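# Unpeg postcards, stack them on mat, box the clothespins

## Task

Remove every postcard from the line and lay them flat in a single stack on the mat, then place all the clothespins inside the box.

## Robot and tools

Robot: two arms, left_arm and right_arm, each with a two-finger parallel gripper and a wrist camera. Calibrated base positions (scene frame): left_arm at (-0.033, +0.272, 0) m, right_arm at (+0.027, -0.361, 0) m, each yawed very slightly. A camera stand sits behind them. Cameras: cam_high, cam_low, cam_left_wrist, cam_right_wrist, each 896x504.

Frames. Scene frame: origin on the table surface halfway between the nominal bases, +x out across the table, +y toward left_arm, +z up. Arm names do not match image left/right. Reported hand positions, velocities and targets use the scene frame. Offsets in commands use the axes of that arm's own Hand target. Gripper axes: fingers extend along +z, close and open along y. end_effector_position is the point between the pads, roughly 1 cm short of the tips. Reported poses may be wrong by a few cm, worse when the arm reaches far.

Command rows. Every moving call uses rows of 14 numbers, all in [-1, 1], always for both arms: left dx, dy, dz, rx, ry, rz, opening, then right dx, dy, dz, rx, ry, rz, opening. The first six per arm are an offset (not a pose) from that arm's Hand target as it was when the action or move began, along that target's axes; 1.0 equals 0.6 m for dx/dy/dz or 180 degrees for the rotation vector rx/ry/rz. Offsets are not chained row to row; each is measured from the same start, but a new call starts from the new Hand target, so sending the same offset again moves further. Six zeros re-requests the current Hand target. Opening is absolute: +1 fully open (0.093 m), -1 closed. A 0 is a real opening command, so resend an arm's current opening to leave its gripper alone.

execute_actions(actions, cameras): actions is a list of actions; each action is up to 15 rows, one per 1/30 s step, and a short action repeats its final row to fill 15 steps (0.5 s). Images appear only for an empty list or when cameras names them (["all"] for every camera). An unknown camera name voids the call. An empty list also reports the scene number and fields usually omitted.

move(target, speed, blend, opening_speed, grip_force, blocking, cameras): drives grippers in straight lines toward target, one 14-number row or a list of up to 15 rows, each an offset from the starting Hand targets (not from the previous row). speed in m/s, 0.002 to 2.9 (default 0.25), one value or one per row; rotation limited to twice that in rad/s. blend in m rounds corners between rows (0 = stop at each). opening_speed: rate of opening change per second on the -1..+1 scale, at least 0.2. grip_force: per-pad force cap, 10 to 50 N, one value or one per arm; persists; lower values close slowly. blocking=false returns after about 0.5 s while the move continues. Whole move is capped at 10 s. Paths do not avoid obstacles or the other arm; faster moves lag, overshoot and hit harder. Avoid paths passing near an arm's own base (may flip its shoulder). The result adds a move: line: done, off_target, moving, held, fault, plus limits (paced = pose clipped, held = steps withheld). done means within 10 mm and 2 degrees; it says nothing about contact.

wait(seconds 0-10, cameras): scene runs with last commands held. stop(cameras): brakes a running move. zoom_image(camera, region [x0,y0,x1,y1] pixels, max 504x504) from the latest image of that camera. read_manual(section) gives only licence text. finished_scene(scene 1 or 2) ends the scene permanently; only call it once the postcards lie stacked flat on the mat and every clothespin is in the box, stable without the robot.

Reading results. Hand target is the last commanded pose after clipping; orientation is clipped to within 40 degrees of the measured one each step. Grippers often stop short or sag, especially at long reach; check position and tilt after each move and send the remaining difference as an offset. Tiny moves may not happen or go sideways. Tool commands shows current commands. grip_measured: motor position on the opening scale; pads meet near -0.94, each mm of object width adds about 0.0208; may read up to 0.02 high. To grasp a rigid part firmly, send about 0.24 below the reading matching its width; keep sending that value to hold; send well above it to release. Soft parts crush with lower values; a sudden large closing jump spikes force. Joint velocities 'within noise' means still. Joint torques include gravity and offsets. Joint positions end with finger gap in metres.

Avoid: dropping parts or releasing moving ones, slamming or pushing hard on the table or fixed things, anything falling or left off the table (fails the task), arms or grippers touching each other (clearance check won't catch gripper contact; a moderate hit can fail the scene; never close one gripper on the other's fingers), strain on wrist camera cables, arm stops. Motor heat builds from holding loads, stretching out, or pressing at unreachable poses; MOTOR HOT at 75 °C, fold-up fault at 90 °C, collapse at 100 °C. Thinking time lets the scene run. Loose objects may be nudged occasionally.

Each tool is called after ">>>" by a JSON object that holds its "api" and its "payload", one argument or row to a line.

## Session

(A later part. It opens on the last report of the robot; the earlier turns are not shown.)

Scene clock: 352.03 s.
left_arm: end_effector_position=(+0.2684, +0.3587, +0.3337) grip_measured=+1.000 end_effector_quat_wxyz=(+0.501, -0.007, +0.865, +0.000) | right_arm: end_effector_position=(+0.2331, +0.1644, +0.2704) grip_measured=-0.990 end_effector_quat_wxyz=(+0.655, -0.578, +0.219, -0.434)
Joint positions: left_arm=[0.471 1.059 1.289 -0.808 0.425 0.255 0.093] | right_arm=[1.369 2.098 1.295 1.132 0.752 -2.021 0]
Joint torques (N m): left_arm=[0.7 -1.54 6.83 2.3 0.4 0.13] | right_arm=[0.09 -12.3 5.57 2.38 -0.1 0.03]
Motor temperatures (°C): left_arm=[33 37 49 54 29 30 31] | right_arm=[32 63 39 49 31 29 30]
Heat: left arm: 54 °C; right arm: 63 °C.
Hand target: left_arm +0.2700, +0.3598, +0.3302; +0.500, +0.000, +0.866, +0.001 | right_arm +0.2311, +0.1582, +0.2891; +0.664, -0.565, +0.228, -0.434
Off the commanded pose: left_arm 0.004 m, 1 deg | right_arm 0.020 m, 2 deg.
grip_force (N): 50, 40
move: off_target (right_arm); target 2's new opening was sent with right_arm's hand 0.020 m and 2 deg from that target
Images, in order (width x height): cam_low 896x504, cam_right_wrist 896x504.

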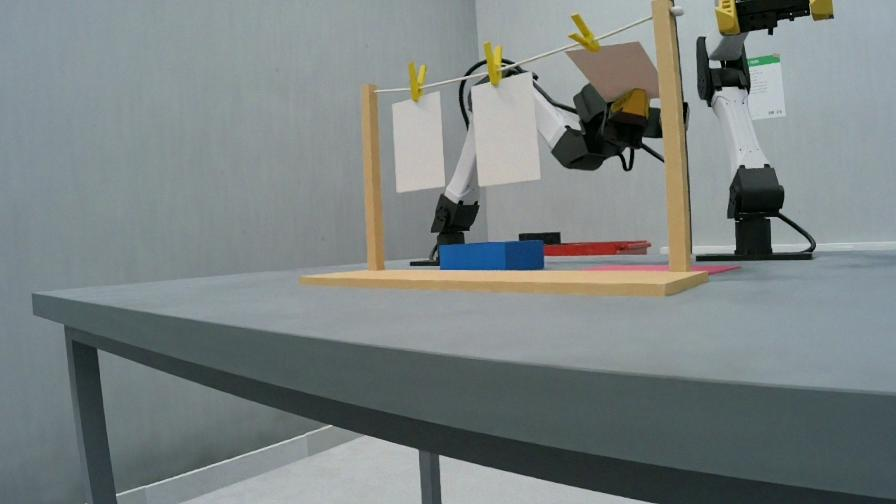

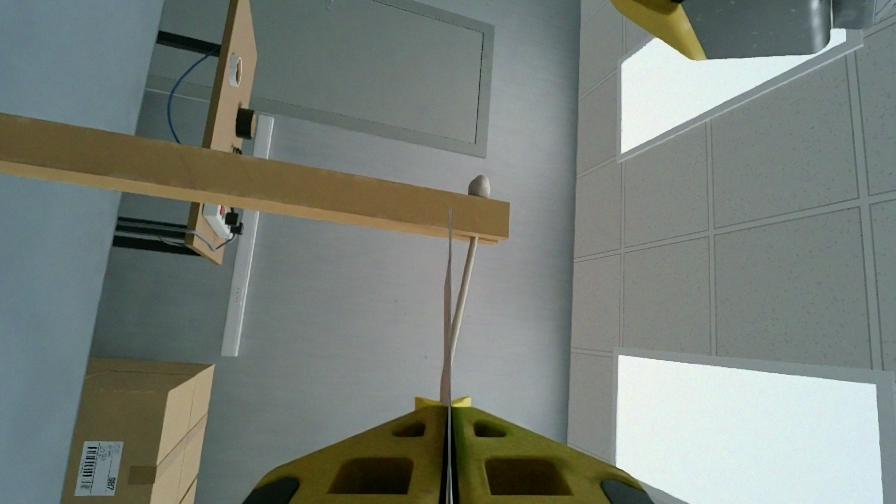

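>>> {"api": "zoom_image", "payload": {
  "camera": "cam_low",
  "region": [540, 0, 700, 120]
}}

>>> {"api": "zoom_image", "payload": {
  "camera": "cam_right_wrist",
  "region": [400, 190, 520, 420]
}}

Scaled by 3.150.

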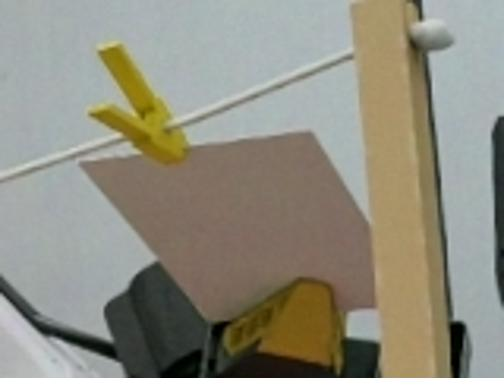

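Scaled by 2.191.

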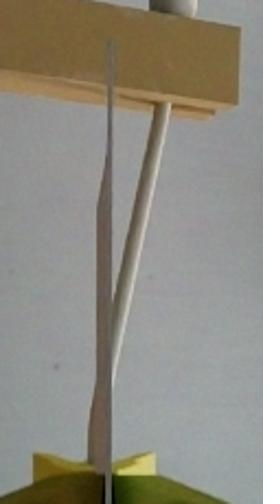

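>>> {"api": "move", "payload": {
  "target": [0,0,0,0,0,0,1, -0.0197,-0.0013,-0.027,0,0,0,-1],
  "speed": 0.03,
  "grip_force": [50,50],
  "cameras": ["cam_low","cam_right_wrist"]
}}

>>> {"api": "zoom_image", "payload": {
  "camera": "cam_low",
  "region": [540, 0, 700, 120]
}}

Scene clock: 367.73 s.
left_arm: end_effector_position=(+0.2684, +0.3587, +0.3337) grip_measured=+1.000 end_effector_quat_wxyz=(+0.501, -0.007, +0.865, +0.000) | right_arm: end_effector_position=(+0.2157, +0.1668, +0.2709) grip_measured=-0.990 end_effector_quat_wxyz=(+0.654, -0.579, +0.219, -0.435)
Joint positions: left_arm=[0.471 1.059 1.289 -0.808 0.425 0.255 0.093] | right_arm=[1.409 2.098 1.295 1.143 0.791 -2.042 0]
Joint torques (N m): left_arm=[0.57 -1.68 6.9 2.27 0.32 0.15] | right_arm=[0.44 -11.55 4.3 2.7 -0.08 0.02]
Motor temperatures (°C): left_arm=[32 36 49 54 29 30 31] | right_arm=[32 59 40 48 31 29 30]
Heat: left arm: 54 °C; right arm: 59 °C.
Hand target: left_arm +0.2700, +0.3598, +0.3302; +0.500, +0.000, +0.866, +0.001 | right_arm +0.2119, +0.1591, +0.2835; +0.664, -0.565, +0.228, -0.434
Off the commanded pose: left_arm 0.004 m, 1 deg | right_arm 0.015 m, 2 deg.
move: off_target (right_arm)
Images, in order (width x height): cam_low 896x504, cam_right_wrist 896x504.

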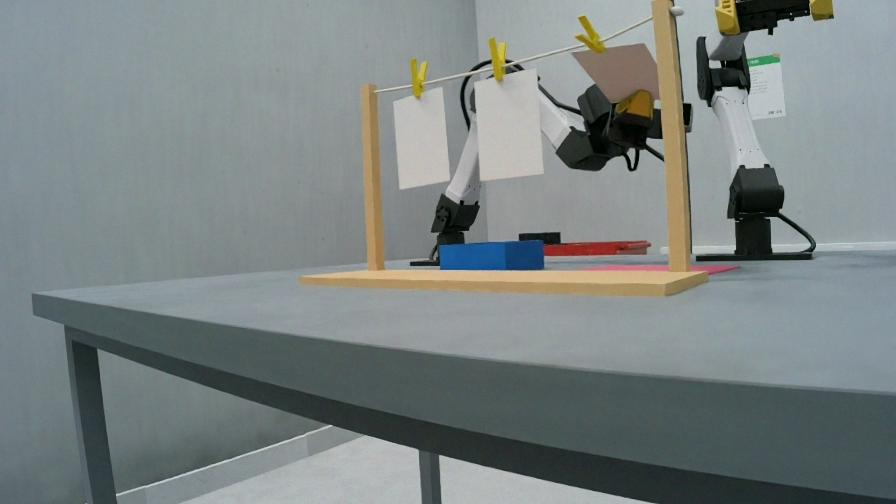

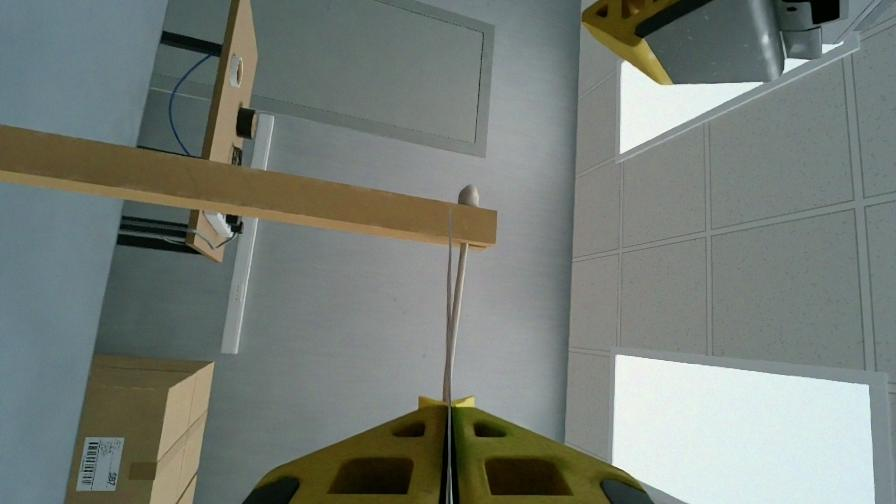

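Scaled by 3.150.

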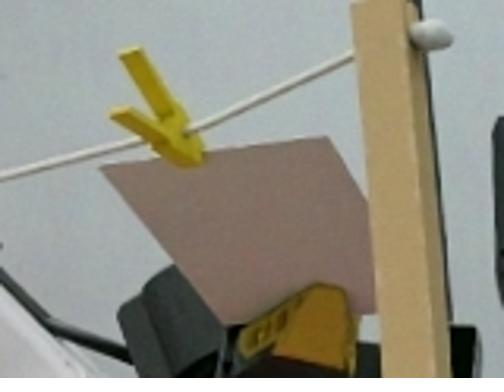

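>>> {"api": "move", "payload": {
  "target": [
    [-0.0843,-0.2667,-0.0872,0,0.0833,0,1, 0.0170,0.0013,0.023,0,0,0,-1],
    [-0.1215,-0.35,0.0703,0,0.0833,0,1, 0.0170,0.0013,0.023,0,0,0,-1]
  ],
  "speed": 0.15,
  "blend": [0.03,0],
  "cameras": ["all"]
}}

Scene clock: 401.13 s.
left_arm: end_effector_position=(+0.3415, +0.1511, +0.3640) grip_measured=+1.000 end_effector_quat_wxyz=(+0.370, +0.008, +0.929, +0.004) | right_arm: end_effector_position=(+0.2265, +0.1644, +0.2701) grip_measured=-0.990 end_effector_quat_wxyz=(+0.651, -0.579, +0.220, -0.439)
Joint positions: left_arm=[-0.47 1.677 2.158 -1.342 -0.298 -0.309 0.093] | right_arm=[1.386 2.098 1.295 1.135 0.778 -2.038 0]
Joint torques (N m): left_arm=[0.17 -5.6 8.55 2 -0.16 -0.25] | right_arm=[-0.99 -12.23 5.23 2.4 -0.34 0.18]
Motor temperatures (°C): left_arm=[32 36 49 54 29 30 31] | right_arm=[32 57 39 50 31 29 30]
Heat: left arm: 54 °C; right arm: 57 °C.
Hand target: left_arm +0.3432, +0.1498, +0.3720; +0.383, +0.000, +0.924, +0.000 | right_arm +0.2284, +0.1582, +0.2882; +0.664, -0.565, +0.228, -0.434
Off the commanded pose: left_arm 0.008 m, 2 deg | right_arm 0.019 m, 2 deg.
move: off_target (right_arm)

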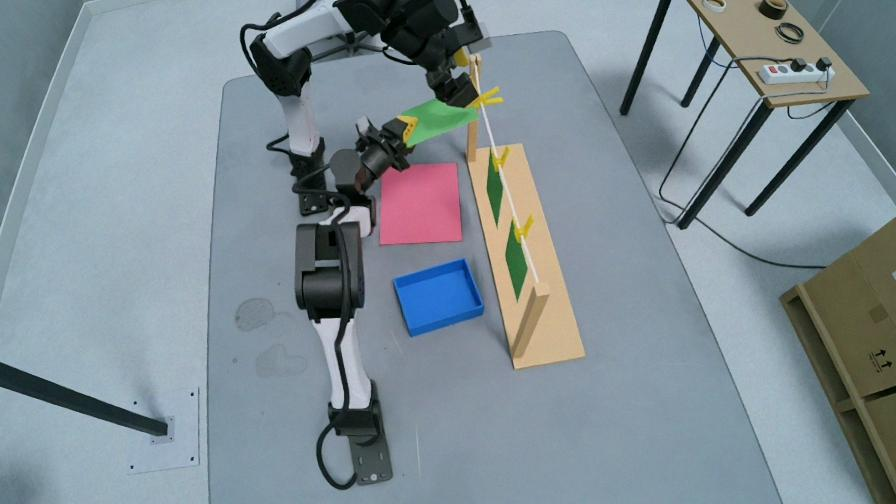

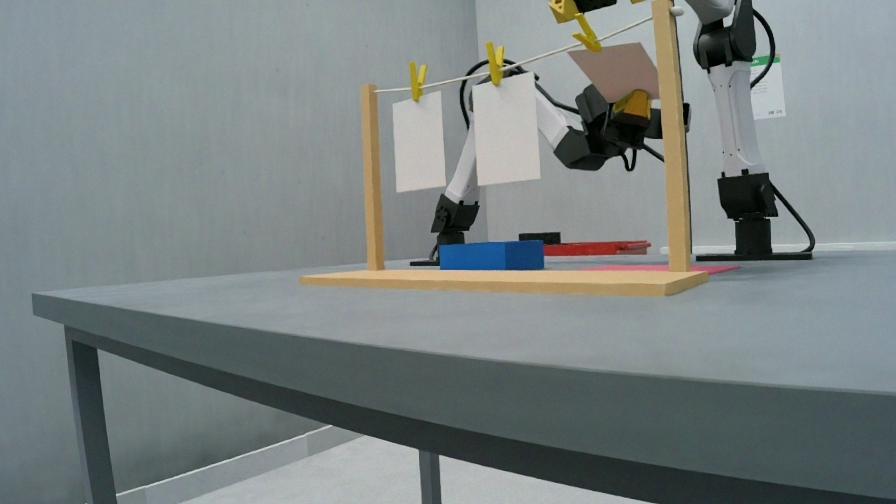

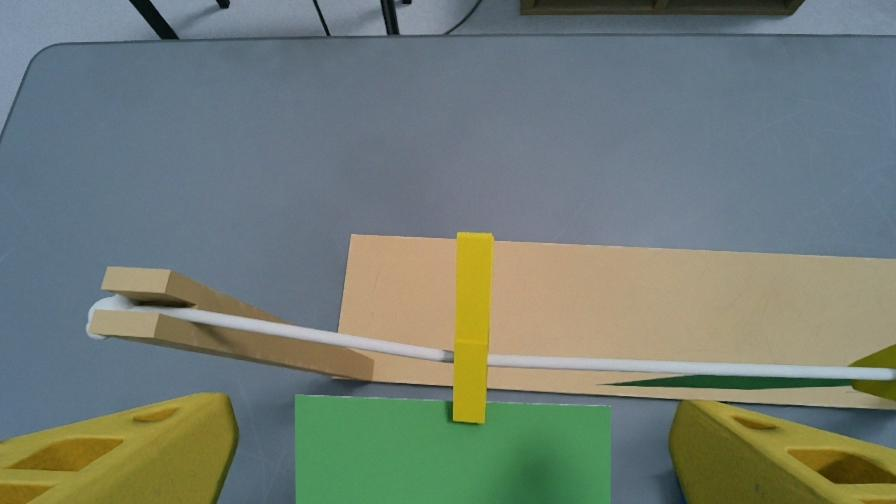

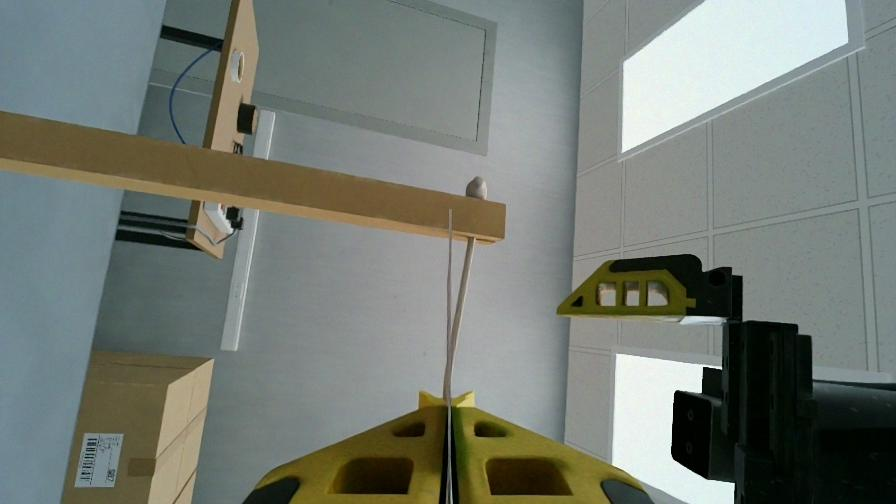

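>>> {"api": "move", "payload": {
  "target": [-0.0127,-0.008,0.107,0,-0.009,0,1, 0,0,0,0,0,0,-1],
  "speed": 0.06,
  "cameras": ["cam_low","cam_left_wrist","cam_right_wrist"]
}}

Scene clock: 433.87 s.
left_arm: end_effector_position=(+0.3908, +0.1452, +0.3374) grip_measured=+1.000 end_effector_quat_wxyz=(+0.400, -0.007, +0.917, -0.002) | right_arm: end_effector_position=(+0.2265, +0.1644, +0.2701) grip_measured=-0.990 end_effector_quat_wxyz=(+0.651, -0.579, +0.220, -0.439)
Joint positions: left_arm=[-0.432 1.716 2.016 -1.091 -0.292 -0.295 0.093] | right_arm=[1.386 2.098 1.295 1.135 0.778 -2.038 0]
Joint torques (N m): left_arm=[0.83 -6.42 6.72 2.02 0.07 0.11] | right_arm=[-0.99 -12.23 5.23 2.41 -0.34 0.18]
Motor temperatures (°C): left_arm=[32 39 51 52 29 30 31] | right_arm=[32 58 39 48 31 29 30]
Heat: left arm: 52 °C; right arm: 58 °C.
Hand target: left_arm +0.3939, +0.1451, +0.3320; +0.396, +0.000, +0.918, +0.000 | right_arm +0.2284, +0.1582, +0.2882; +0.664, -0.565, +0.228, -0.434
Off the commanded pose: left_arm 0.006 m, 1 deg | right_arm 0.019 m, 2 deg.
move: off_target (right_arm)
Images, in order (width x height): cam_low 896x504, cam_left_wrist 896x504, cam_right_wrist 896x504.

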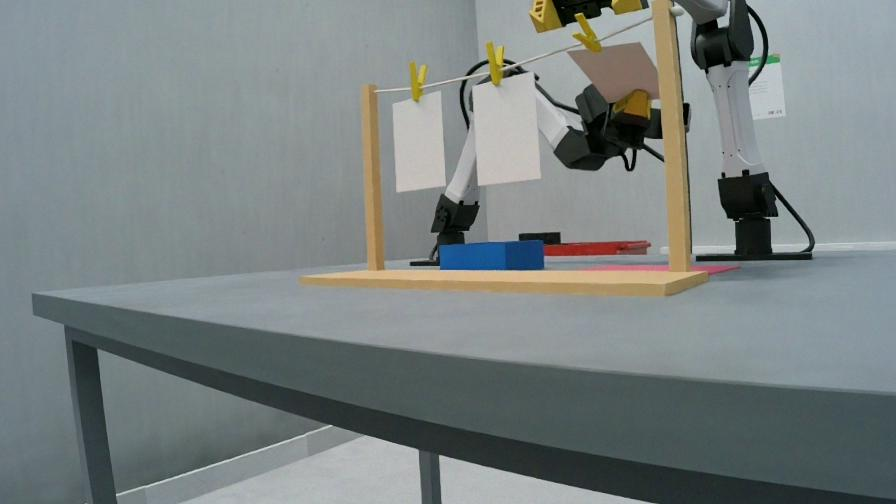

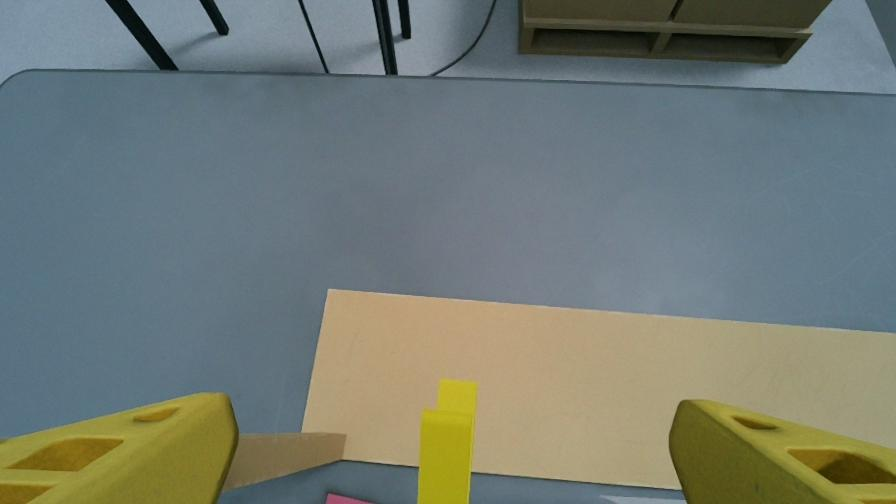

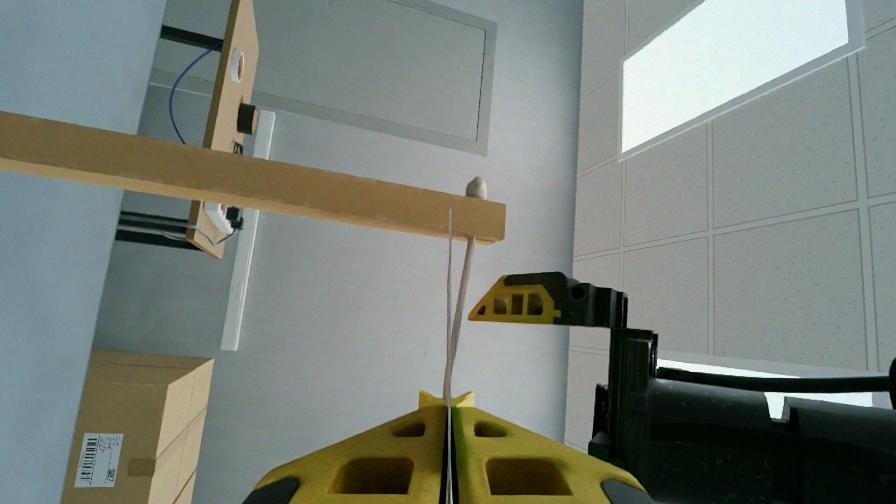

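>>> {"api": "move", "payload": {
  "target": [0.014,0.0017,0.0155,0,0,0,1, 0,0,0,0,0,0,-1],
  "speed": 0.06
}}

>>> {"api": "move", "payload": {
  "target": [0,0,0,0,0,0,-1, 0,0,0,0,0,0,-1],
  "grip_force": [30,50],
  "cameras": ["cam_low","cam_left_wrist","cam_right_wrist"]
}}

Scene clock: 458.53 s.
left_arm: end_effector_position=(+0.3973, +0.1434, +0.3160) grip_measured=+1.000 end_effector_quat_wxyz=(+0.392, -0.004, +0.920, +0.003) | right_arm: end_effector_position=(+0.2262, +0.1648, +0.2699) grip_measured=-0.990 end_effector_quat_wxyz=(+0.651, -0.580, +0.219, -0.438)
Joint positions: left_arm=[-0.43 1.716 1.934 -1.027 -0.291 -0.29 0.093] | right_arm=[1.386 2.098 1.295 1.134 0.776 -2.038 0]
Joint torques (N m): left_arm=[0.83 -8.66 6.31 2.04 0.09 0.13] | right_arm=[-0.99 -12.22 5.24 2.42 -0.31 0.18]
Motor temperatures (°C): left_arm=[32 40 48 54 29 30 31] | right_arm=[32 59 39 47 31 29 30]
Heat: left arm: 54 °C; right arm: 59 °C.
Hand target: left_arm +0.3949, +0.1461, +0.3196; +0.396, +0.000, +0.918, +0.001 | right_arm +0.2284, +0.1582, +0.2882; +0.664, -0.565, +0.228, -0.434
Off the commanded pose: left_arm 0.005 m, 1 deg | right_arm 0.020 m, 3 deg.
move: off_target (right_arm)

Scene clock: 463.53 s.
left_arm: end_effector_position=(+0.3983, +0.1456, +0.3162) grip_measured=-0.785 end_effector_quat_wxyz=(+0.392, -0.006, +0.920, +0.003) | right_arm: end_effector_position=(+0.2262, +0.1648, +0.2699) grip_measured=-0.990 end_effector_quat_wxyz=(+0.652, -0.579, +0.220, -0.437)
Joint positions: left_arm=[-0.424 1.716 1.934 -1.025 -0.289 -0.289 0.008] | right_arm=[1.386 2.098 1.295 1.134 0.776 -2.033 0]
Joint velocities: left_arm=[-0.012 -0.012 -0.012 -0.022 -0.007 -0.007 -0.005] | right_arm=[within noise]
Joint torques (N m): left_arm=[0.58 -8.43 6.68 1.97 0.06 0.11] | right_arm=[-0.99 -12.22 5.24 2.42 -0.31 0.11]
Motor temperatures (°C): left_arm=[32 40 49 54 29 30 31] | right_arm=[32 59 39 47 31 29 30]
Heat: left arm: 54 °C; right arm: 59 °C.
Hand target: left_arm +0.3949, +0.1462, +0.3196; +0.396, +0.000, +0.918, +0.001 | right_arm +0.2284, +0.1582, +0.2882; +0.664, -0.565, +0.228, -0.434
Off the commanded pose: left_arm 0.005 m, 1 deg | right_arm 0.020 m, 2 deg.
grip_force (N): 30, 50
move: moving (left_arm; no rest 5 s after the path's end), off_target (right_arm)
Images, in order (width x height): cam_low 896x504, cam_left_wrist 896x504, cam_right_wrist 896x504.

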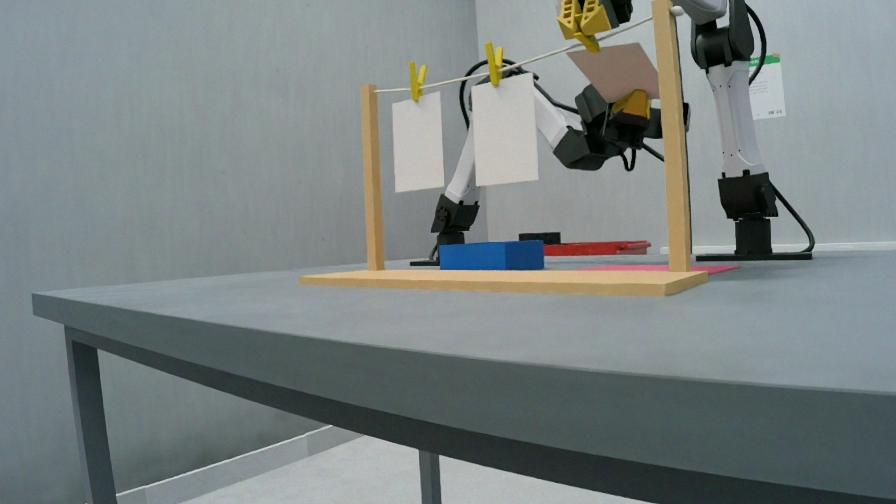

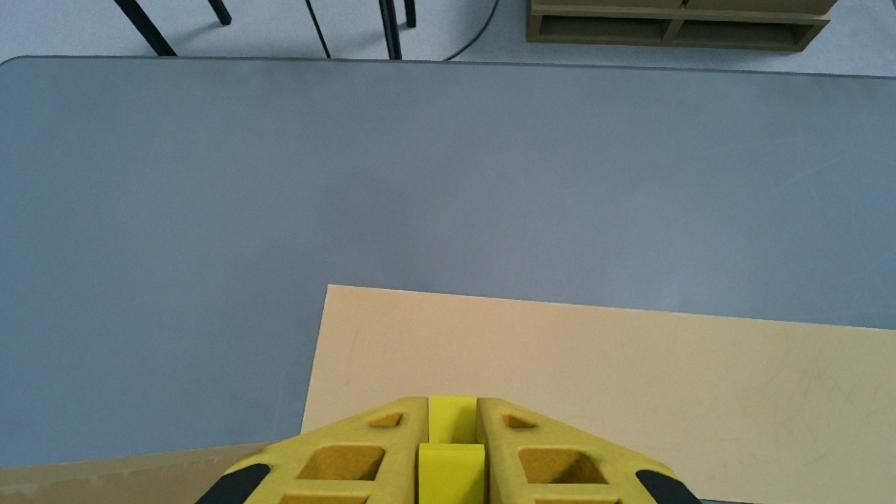

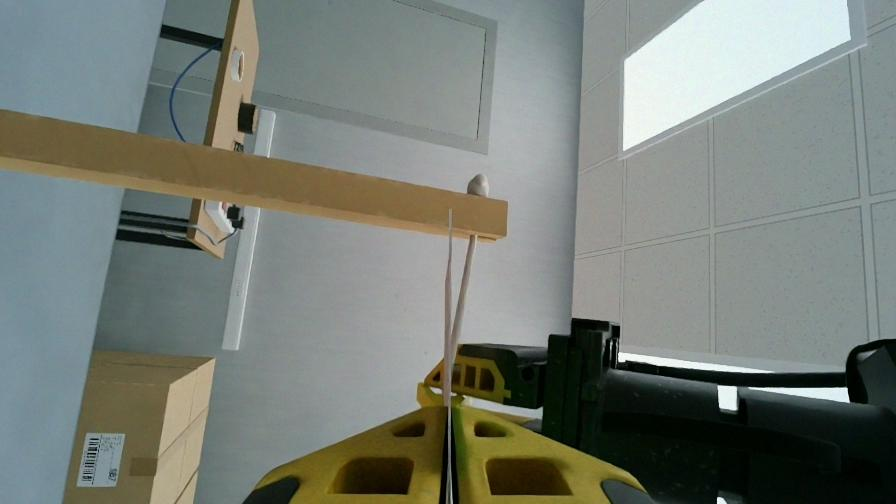

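>>> {"api": "move", "payload": {
  "target": [0,0,0,0,0,0,-1, -0.0342,-0.0025,-0.0472,0,0,0,-1],
  "speed": 0.03,
  "grip_force": [50,50],
  "cameras": ["cam_low","cam_left_wrist","cam_right_wrist"]
}}

>>> {"api": "zoom_image", "payload": {
  "camera": "cam_low",
  "region": [540, 0, 700, 120]
}}

Scene clock: 478.17 s.
left_arm: end_effector_position=(+0.3974, +0.1455, +0.3153) grip_measured=-0.871 end_effector_quat_wxyz=(+0.390, -0.005, +0.921, +0.003) | right_arm: end_effector_position=(+0.1961, +0.1664, +0.2689) grip_measured=-0.990 end_effector_quat_wxyz=(+0.655, -0.579, +0.218, -0.434)
Joint positions: left_arm=[-0.424 1.716 1.934 -1.03 -0.286 -0.288 0.003] | right_arm=[1.453 2.098 1.278 1.176 0.829 -2.064 0]
Joint torques (N m): left_arm=[0.43 -8.69 6.49 2.09 0.07 0.13] | right_arm=[0.05 -10.71 4.49 2.7 -0.11 0.02]
Motor temperatures (°C): left_arm=[32 42 49 53 29 30 31] | right_arm=[32 59 39 47 31 29 30]
Heat: left arm: 53 °C; right arm: 59 °C.
Hand target: left_arm +0.3949, +0.1462, +0.3196; +0.396, +0.000, +0.918, +0.000 | right_arm +0.1949, +0.1596, +0.2784; +0.664, -0.565, +0.228, -0.434
Off the commanded pose: left_arm 0.005 m, 1 deg | right_arm 0.012 m, 2 deg.
move: off_target (right_arm)
Images, in order (width x height): cam_low 896x504, cam_left_wrist 896x504, cam_right_wrist 896x504.

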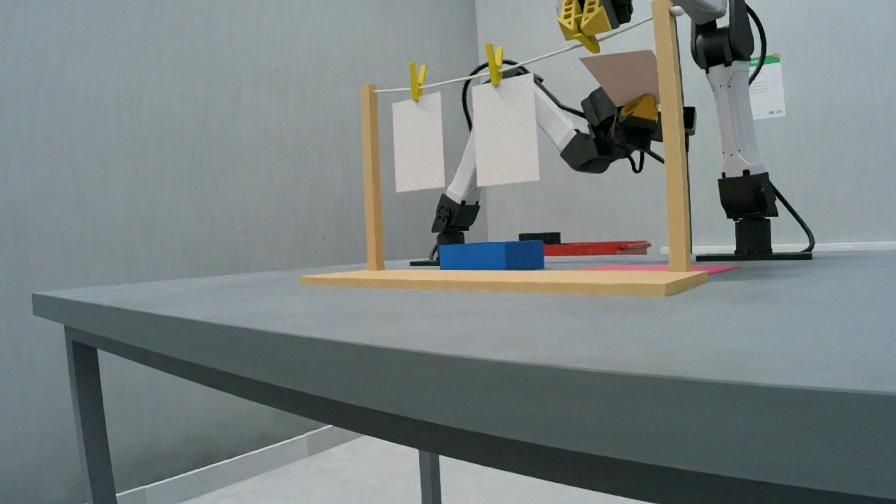

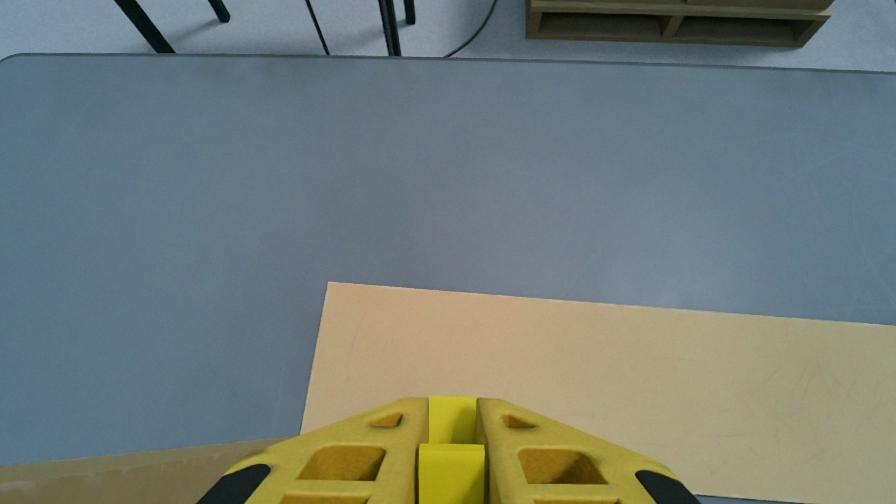

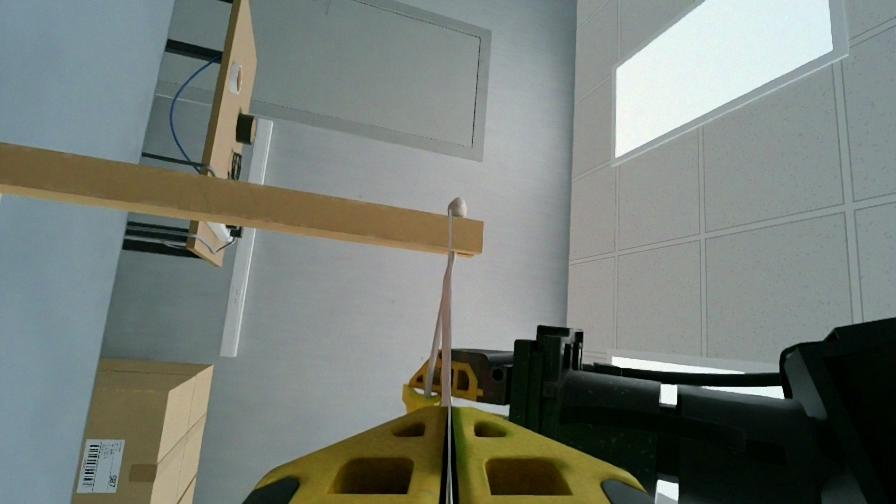

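Scaled by 3.150.

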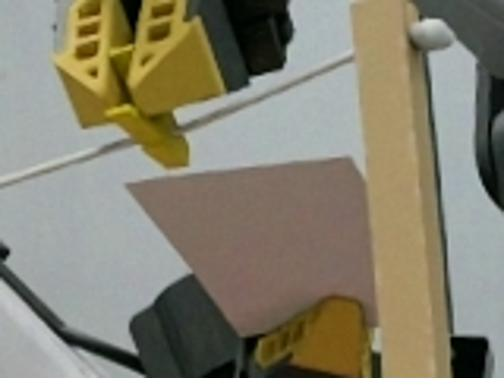

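>>> {"api": "move", "payload": {
  "target": [0,0,0,0,0,0,-1, 0.0443,0.163,-0.0695,-0.1682,-0.3708,0.1114,-1],
  "speed": 0.15,
  "cameras": ["all"]
}}

Scene clock: 524.47 s.
left_arm: end_effector_position=(+0.3974, +0.1455, +0.3153) grip_measured=-0.872 end_effector_quat_wxyz=(+0.390, -0.005, +0.921, +0.003) | right_arm: end_effector_position=(+0.2058, +0.1091, +0.1717) grip_measured=-0.990 end_effector_quat_wxyz=(-0.572, +0.811, -0.029, -0.121)
Joint positions: left_arm=[-0.424 1.716 1.934 -1.03 -0.286 -0.288 0.003] | right_arm=[0.955 1.809 1.099 0.281 -0.707 -1.617 0]
Joint torques (N m): left_arm=[0.35 -8.61 6.39 2 -0.02 0.12] | right_arm=[-0.75 -7.09 8.03 2.37 -0.66 0.05]
Motor temperatures (°C): left_arm=[32 44 49 52 29 29 32] | right_arm=[32 58 38 47 31 29 30]
Heat: left arm: 52 °C; right arm: 58 °C.
Hand target: left_arm +0.3949, +0.1462, +0.3196; +0.396, +0.000, +0.918, +0.000 | right_arm +0.2067, +0.1131, +0.1800; -0.579, +0.806, -0.018, -0.127
Off the commanded pose: left_arm 0.005 m, 1 deg | right_arm 0.009 m, 2 deg.
move: done

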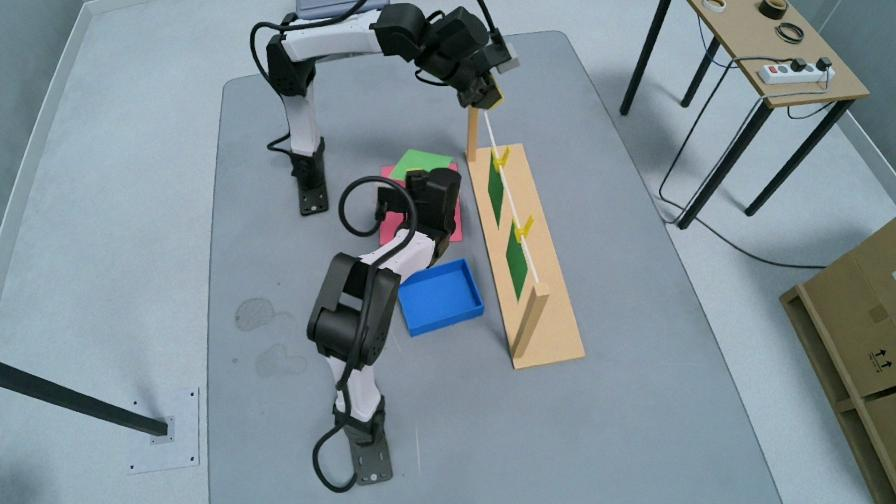

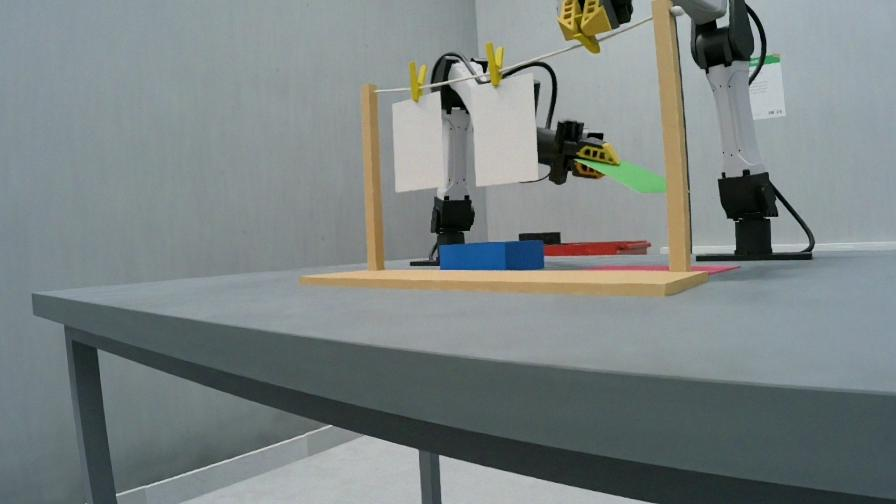

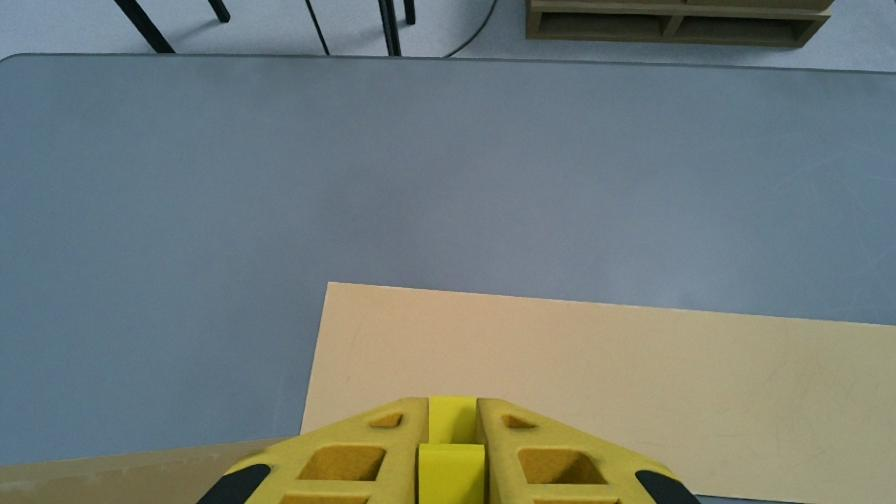

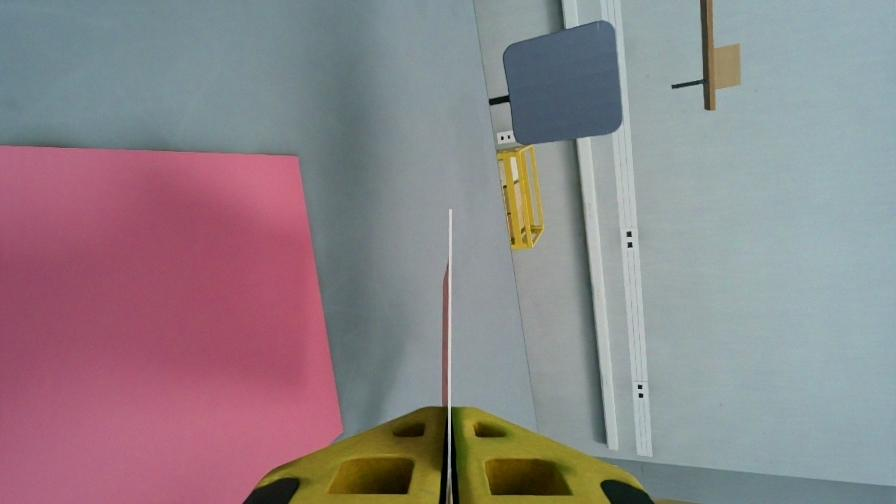

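>>> {"api": "move", "payload": {
  "target": [0,0,0,0,0,0,-1, 0.0277,0.1597,0.0803,0,0,0,-1],
  "speed": 0.1,
  "cameras": ["cam_high","cam_low","cam_right_wrist"]
}}

>>> {"api": "zoom_image", "payload": {
  "camera": "cam_high",
  "region": [350, 130, 500, 280]
}}

>>> {"api": "zoom_image", "payload": {
  "camera": "cam_low",
  "region": [540, 170, 760, 290]
}}

Scene clock: 567.47 s.
left_arm: end_effector_position=(+0.3974, +0.1455, +0.3153) grip_measured=-0.872 end_effector_quat_wxyz=(+0.390, -0.005, +0.921, +0.003) | right_arm: end_effector_position=(+0.2001, +0.1280, +0.0747) grip_measured=-0.990 end_effector_quat_wxyz=(-0.578, +0.807, -0.016, -0.124)
Joint positions: left_arm=[-0.424 1.716 1.934 -1.03 -0.286 -0.288 0.003] | right_arm=[0.987 2.094 1.017 0.672 -0.699 -1.61 0]
Joint torques (N m): left_arm=[0.47 -8.7 6.6 2.05 -0.03 0.11] | right_arm=[0.29 -8.44 4.05 2.65 -0.28 0.24]
Motor temperatures (°C): left_arm=[32 45 48 52 29 29 33] | right_arm=[32 54 43 46 31 29 30]
Heat: left arm: 52 °C; right arm: 54 °C.
Hand target: left_arm +0.3949, +0.1462, +0.3196; +0.396, +0.000, +0.918, +0.000 | right_arm +0.1971, +0.1285, +0.0730; -0.578, +0.806, -0.018, -0.127
Off the commanded pose: left_arm 0.005 m, 1 deg | right_arm 0.004 m, 1 deg.
move: done
Images, in order (width x height): cam_high 896x504, cam_low 896x504, cam_right_wrist 896x504.

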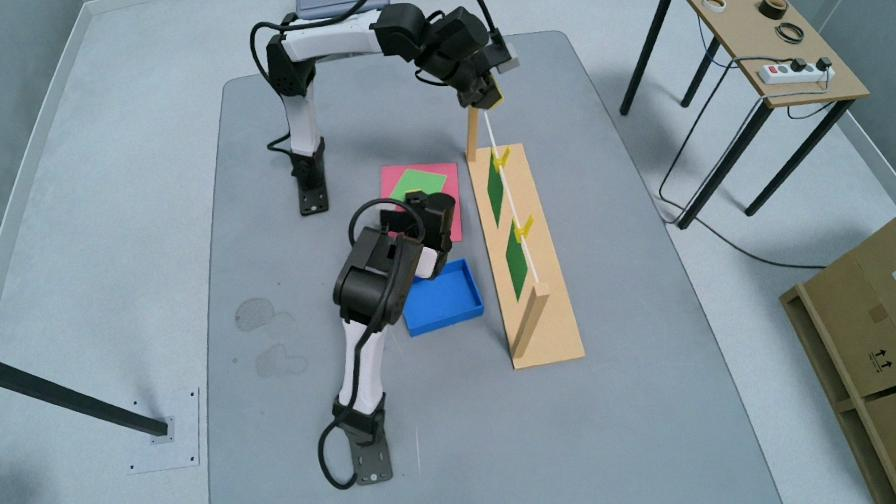

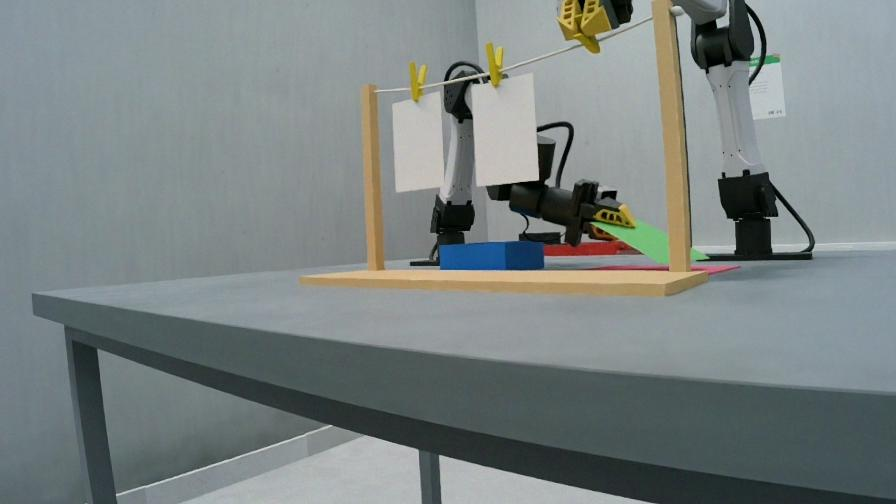

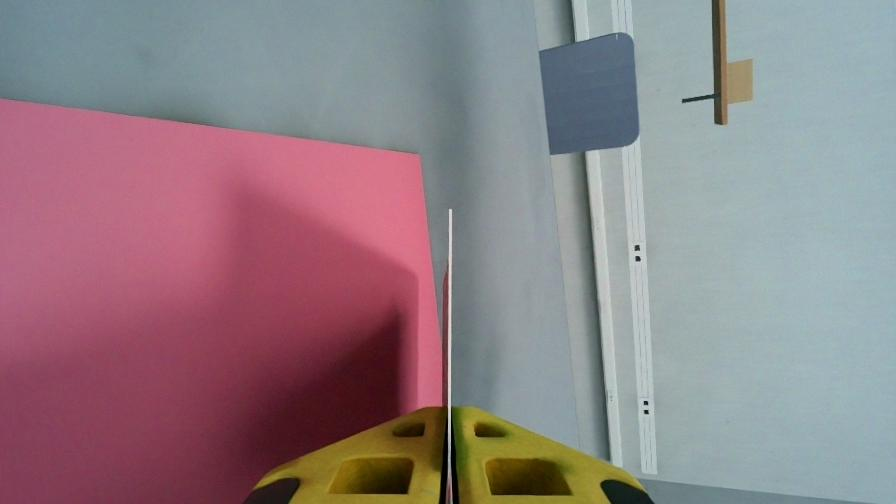

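Scaled by 3.360.

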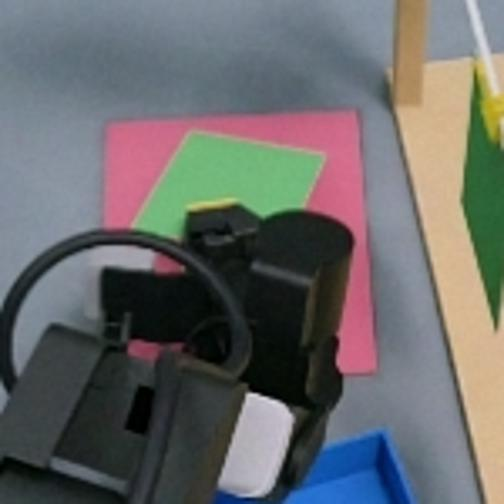

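Scaled by 2.291.

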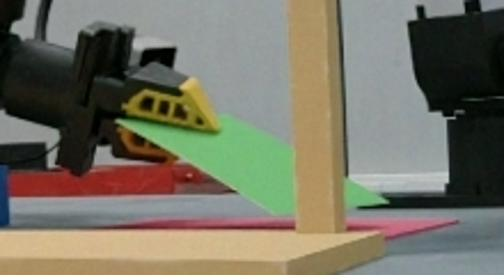

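>>> {"api": "move", "payload": {
  "target": [0,0,0,0,0,0,-1, 0.0083,0.034,0.011,0,0,0,-1],
  "speed": 0.06,
  "cameras": ["cam_high","cam_low"]
}}

>>> {"api": "zoom_image", "payload": {
  "camera": "cam_low",
  "region": [540, 170, 760, 290]
}}

Scene clock: 577.93 s.
left_arm: end_effector_position=(+0.3974, +0.1455, +0.3153) grip_measured=-0.872 end_effector_quat_wxyz=(+0.390, -0.005, +0.921, +0.003) | right_arm: end_effector_position=(+0.2005, +0.1286, +0.0543) grip_measured=-0.990 end_effector_quat_wxyz=(-0.579, +0.806, -0.015, -0.123)
Joint positions: left_arm=[-0.424 1.716 1.934 -1.03 -0.286 -0.288 0.003] | right_arm=[0.987 2.16 1.008 0.751 -0.699 -1.61 0]
Joint torques (N m): left_arm=[0.51 -8.9 6.65 2.12 0.05 0.1] | right_arm=[0.31 -8.43 3.67 2.65 -0.28 0.24]
Motor temperatures (°C): left_arm=[32 46 48 51 29 29 33] | right_arm=[32 55 41 47 31 29 30]
Heat: left arm: 51 °C; right arm: 55 °C.
Hand target: left_arm +0.3949, +0.1462, +0.3196; +0.396, +0.000, +0.918, +0.000 | right_arm +0.1971, +0.1286, +0.0510; -0.579, +0.805, -0.018, -0.127
Off the commanded pose: left_arm 0.005 m, 1 deg | right_arm 0.005 m, 1 deg.
move: done
Images, in order (width x height): cam_high 896x504, cam_low 896x504.

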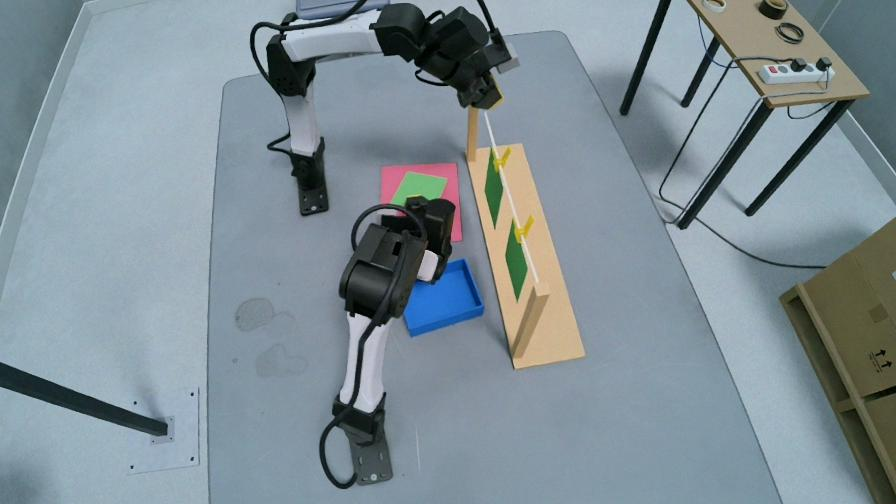

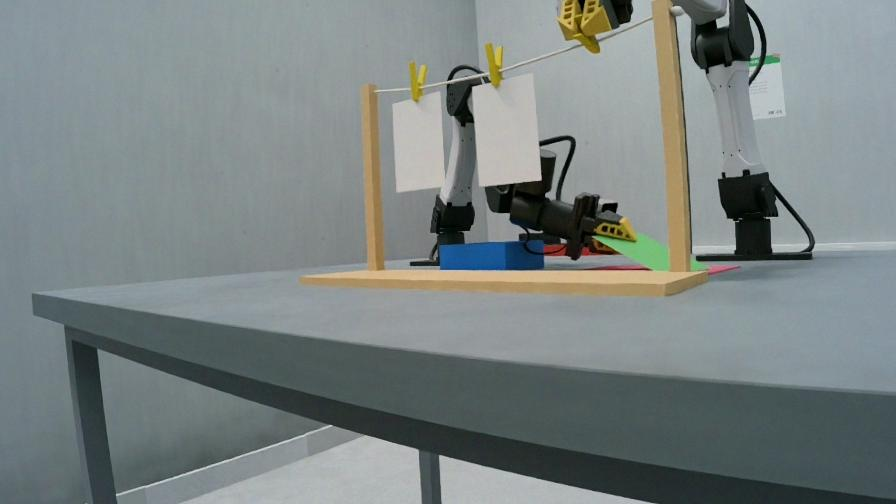

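Scaled by 2.291.

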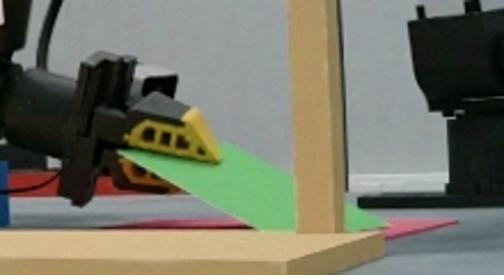

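>>> {"api": "move", "payload": {
  "target": [0,0,0,0,0,0,-1, 0.003,0.0124,0.004,0,0,0,-1],
  "speed": 0.04,
  "cameras": ["cam_low","cam_right_wrist"]
}}

>>> {"api": "zoom_image", "payload": {
  "camera": "cam_low",
  "region": [540, 170, 760, 290]
}}

Scene clock: 592.53 s.
left_arm: end_effector_position=(+0.3974, +0.1455, +0.3153) grip_measured=-0.872 end_effector_quat_wxyz=(+0.390, -0.005, +0.921, +0.003) | right_arm: end_effector_position=(+0.2009, +0.1292, +0.0480) grip_measured=-0.990 end_effector_quat_wxyz=(-0.581, +0.805, -0.014, -0.122)
Joint positions: left_arm=[-0.424 1.716 1.934 -1.03 -0.286 -0.288 0.003] | right_arm=[0.987 2.184 1.008 0.779 -0.699 -1.61 0]
Joint torques (N m): left_arm=[0.38 -8.96 6.26 2.07 0.01 0.1] | right_arm=[0.29 -8.32 3.47 2.63 -0.28 0.23]
Heat: left arm: 51 °C; right arm: 54 °C.
Hand target: left_arm +0.3949, +0.1462, +0.3196; +0.396, +0.000, +0.918, +0.000 | right_arm +0.1971, +0.1286, +0.0431; -0.579, +0.805, -0.018, -0.127
Off the commanded pose: left_arm 0.005 m, 1 deg | right_arm 0.006 m, 1 deg.
move: done
Images, in order (width x height): cam_low 896x504, cam_right_wrist 896x504.

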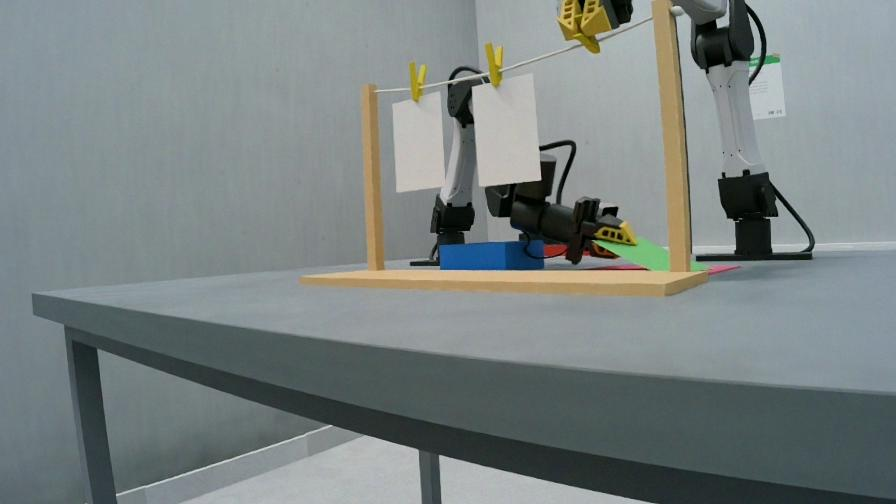

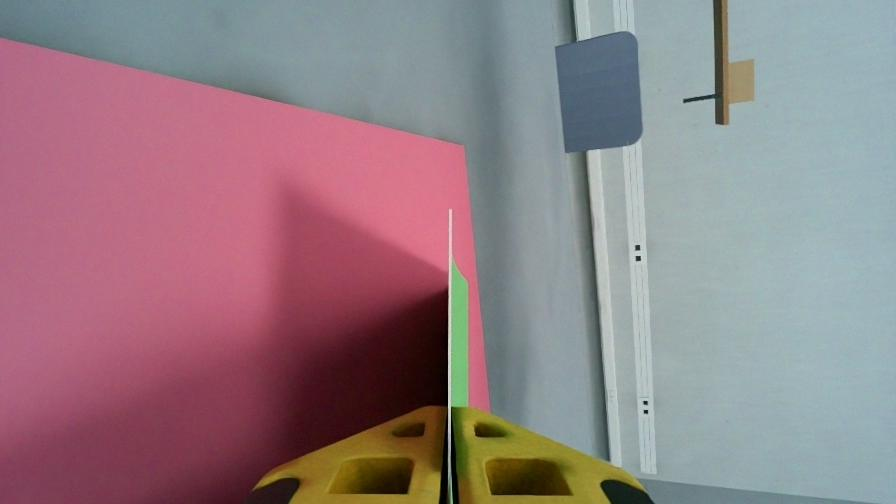

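Scaled by 2.291.

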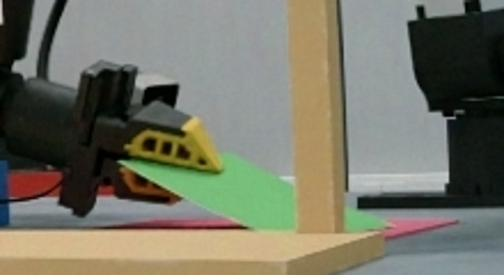

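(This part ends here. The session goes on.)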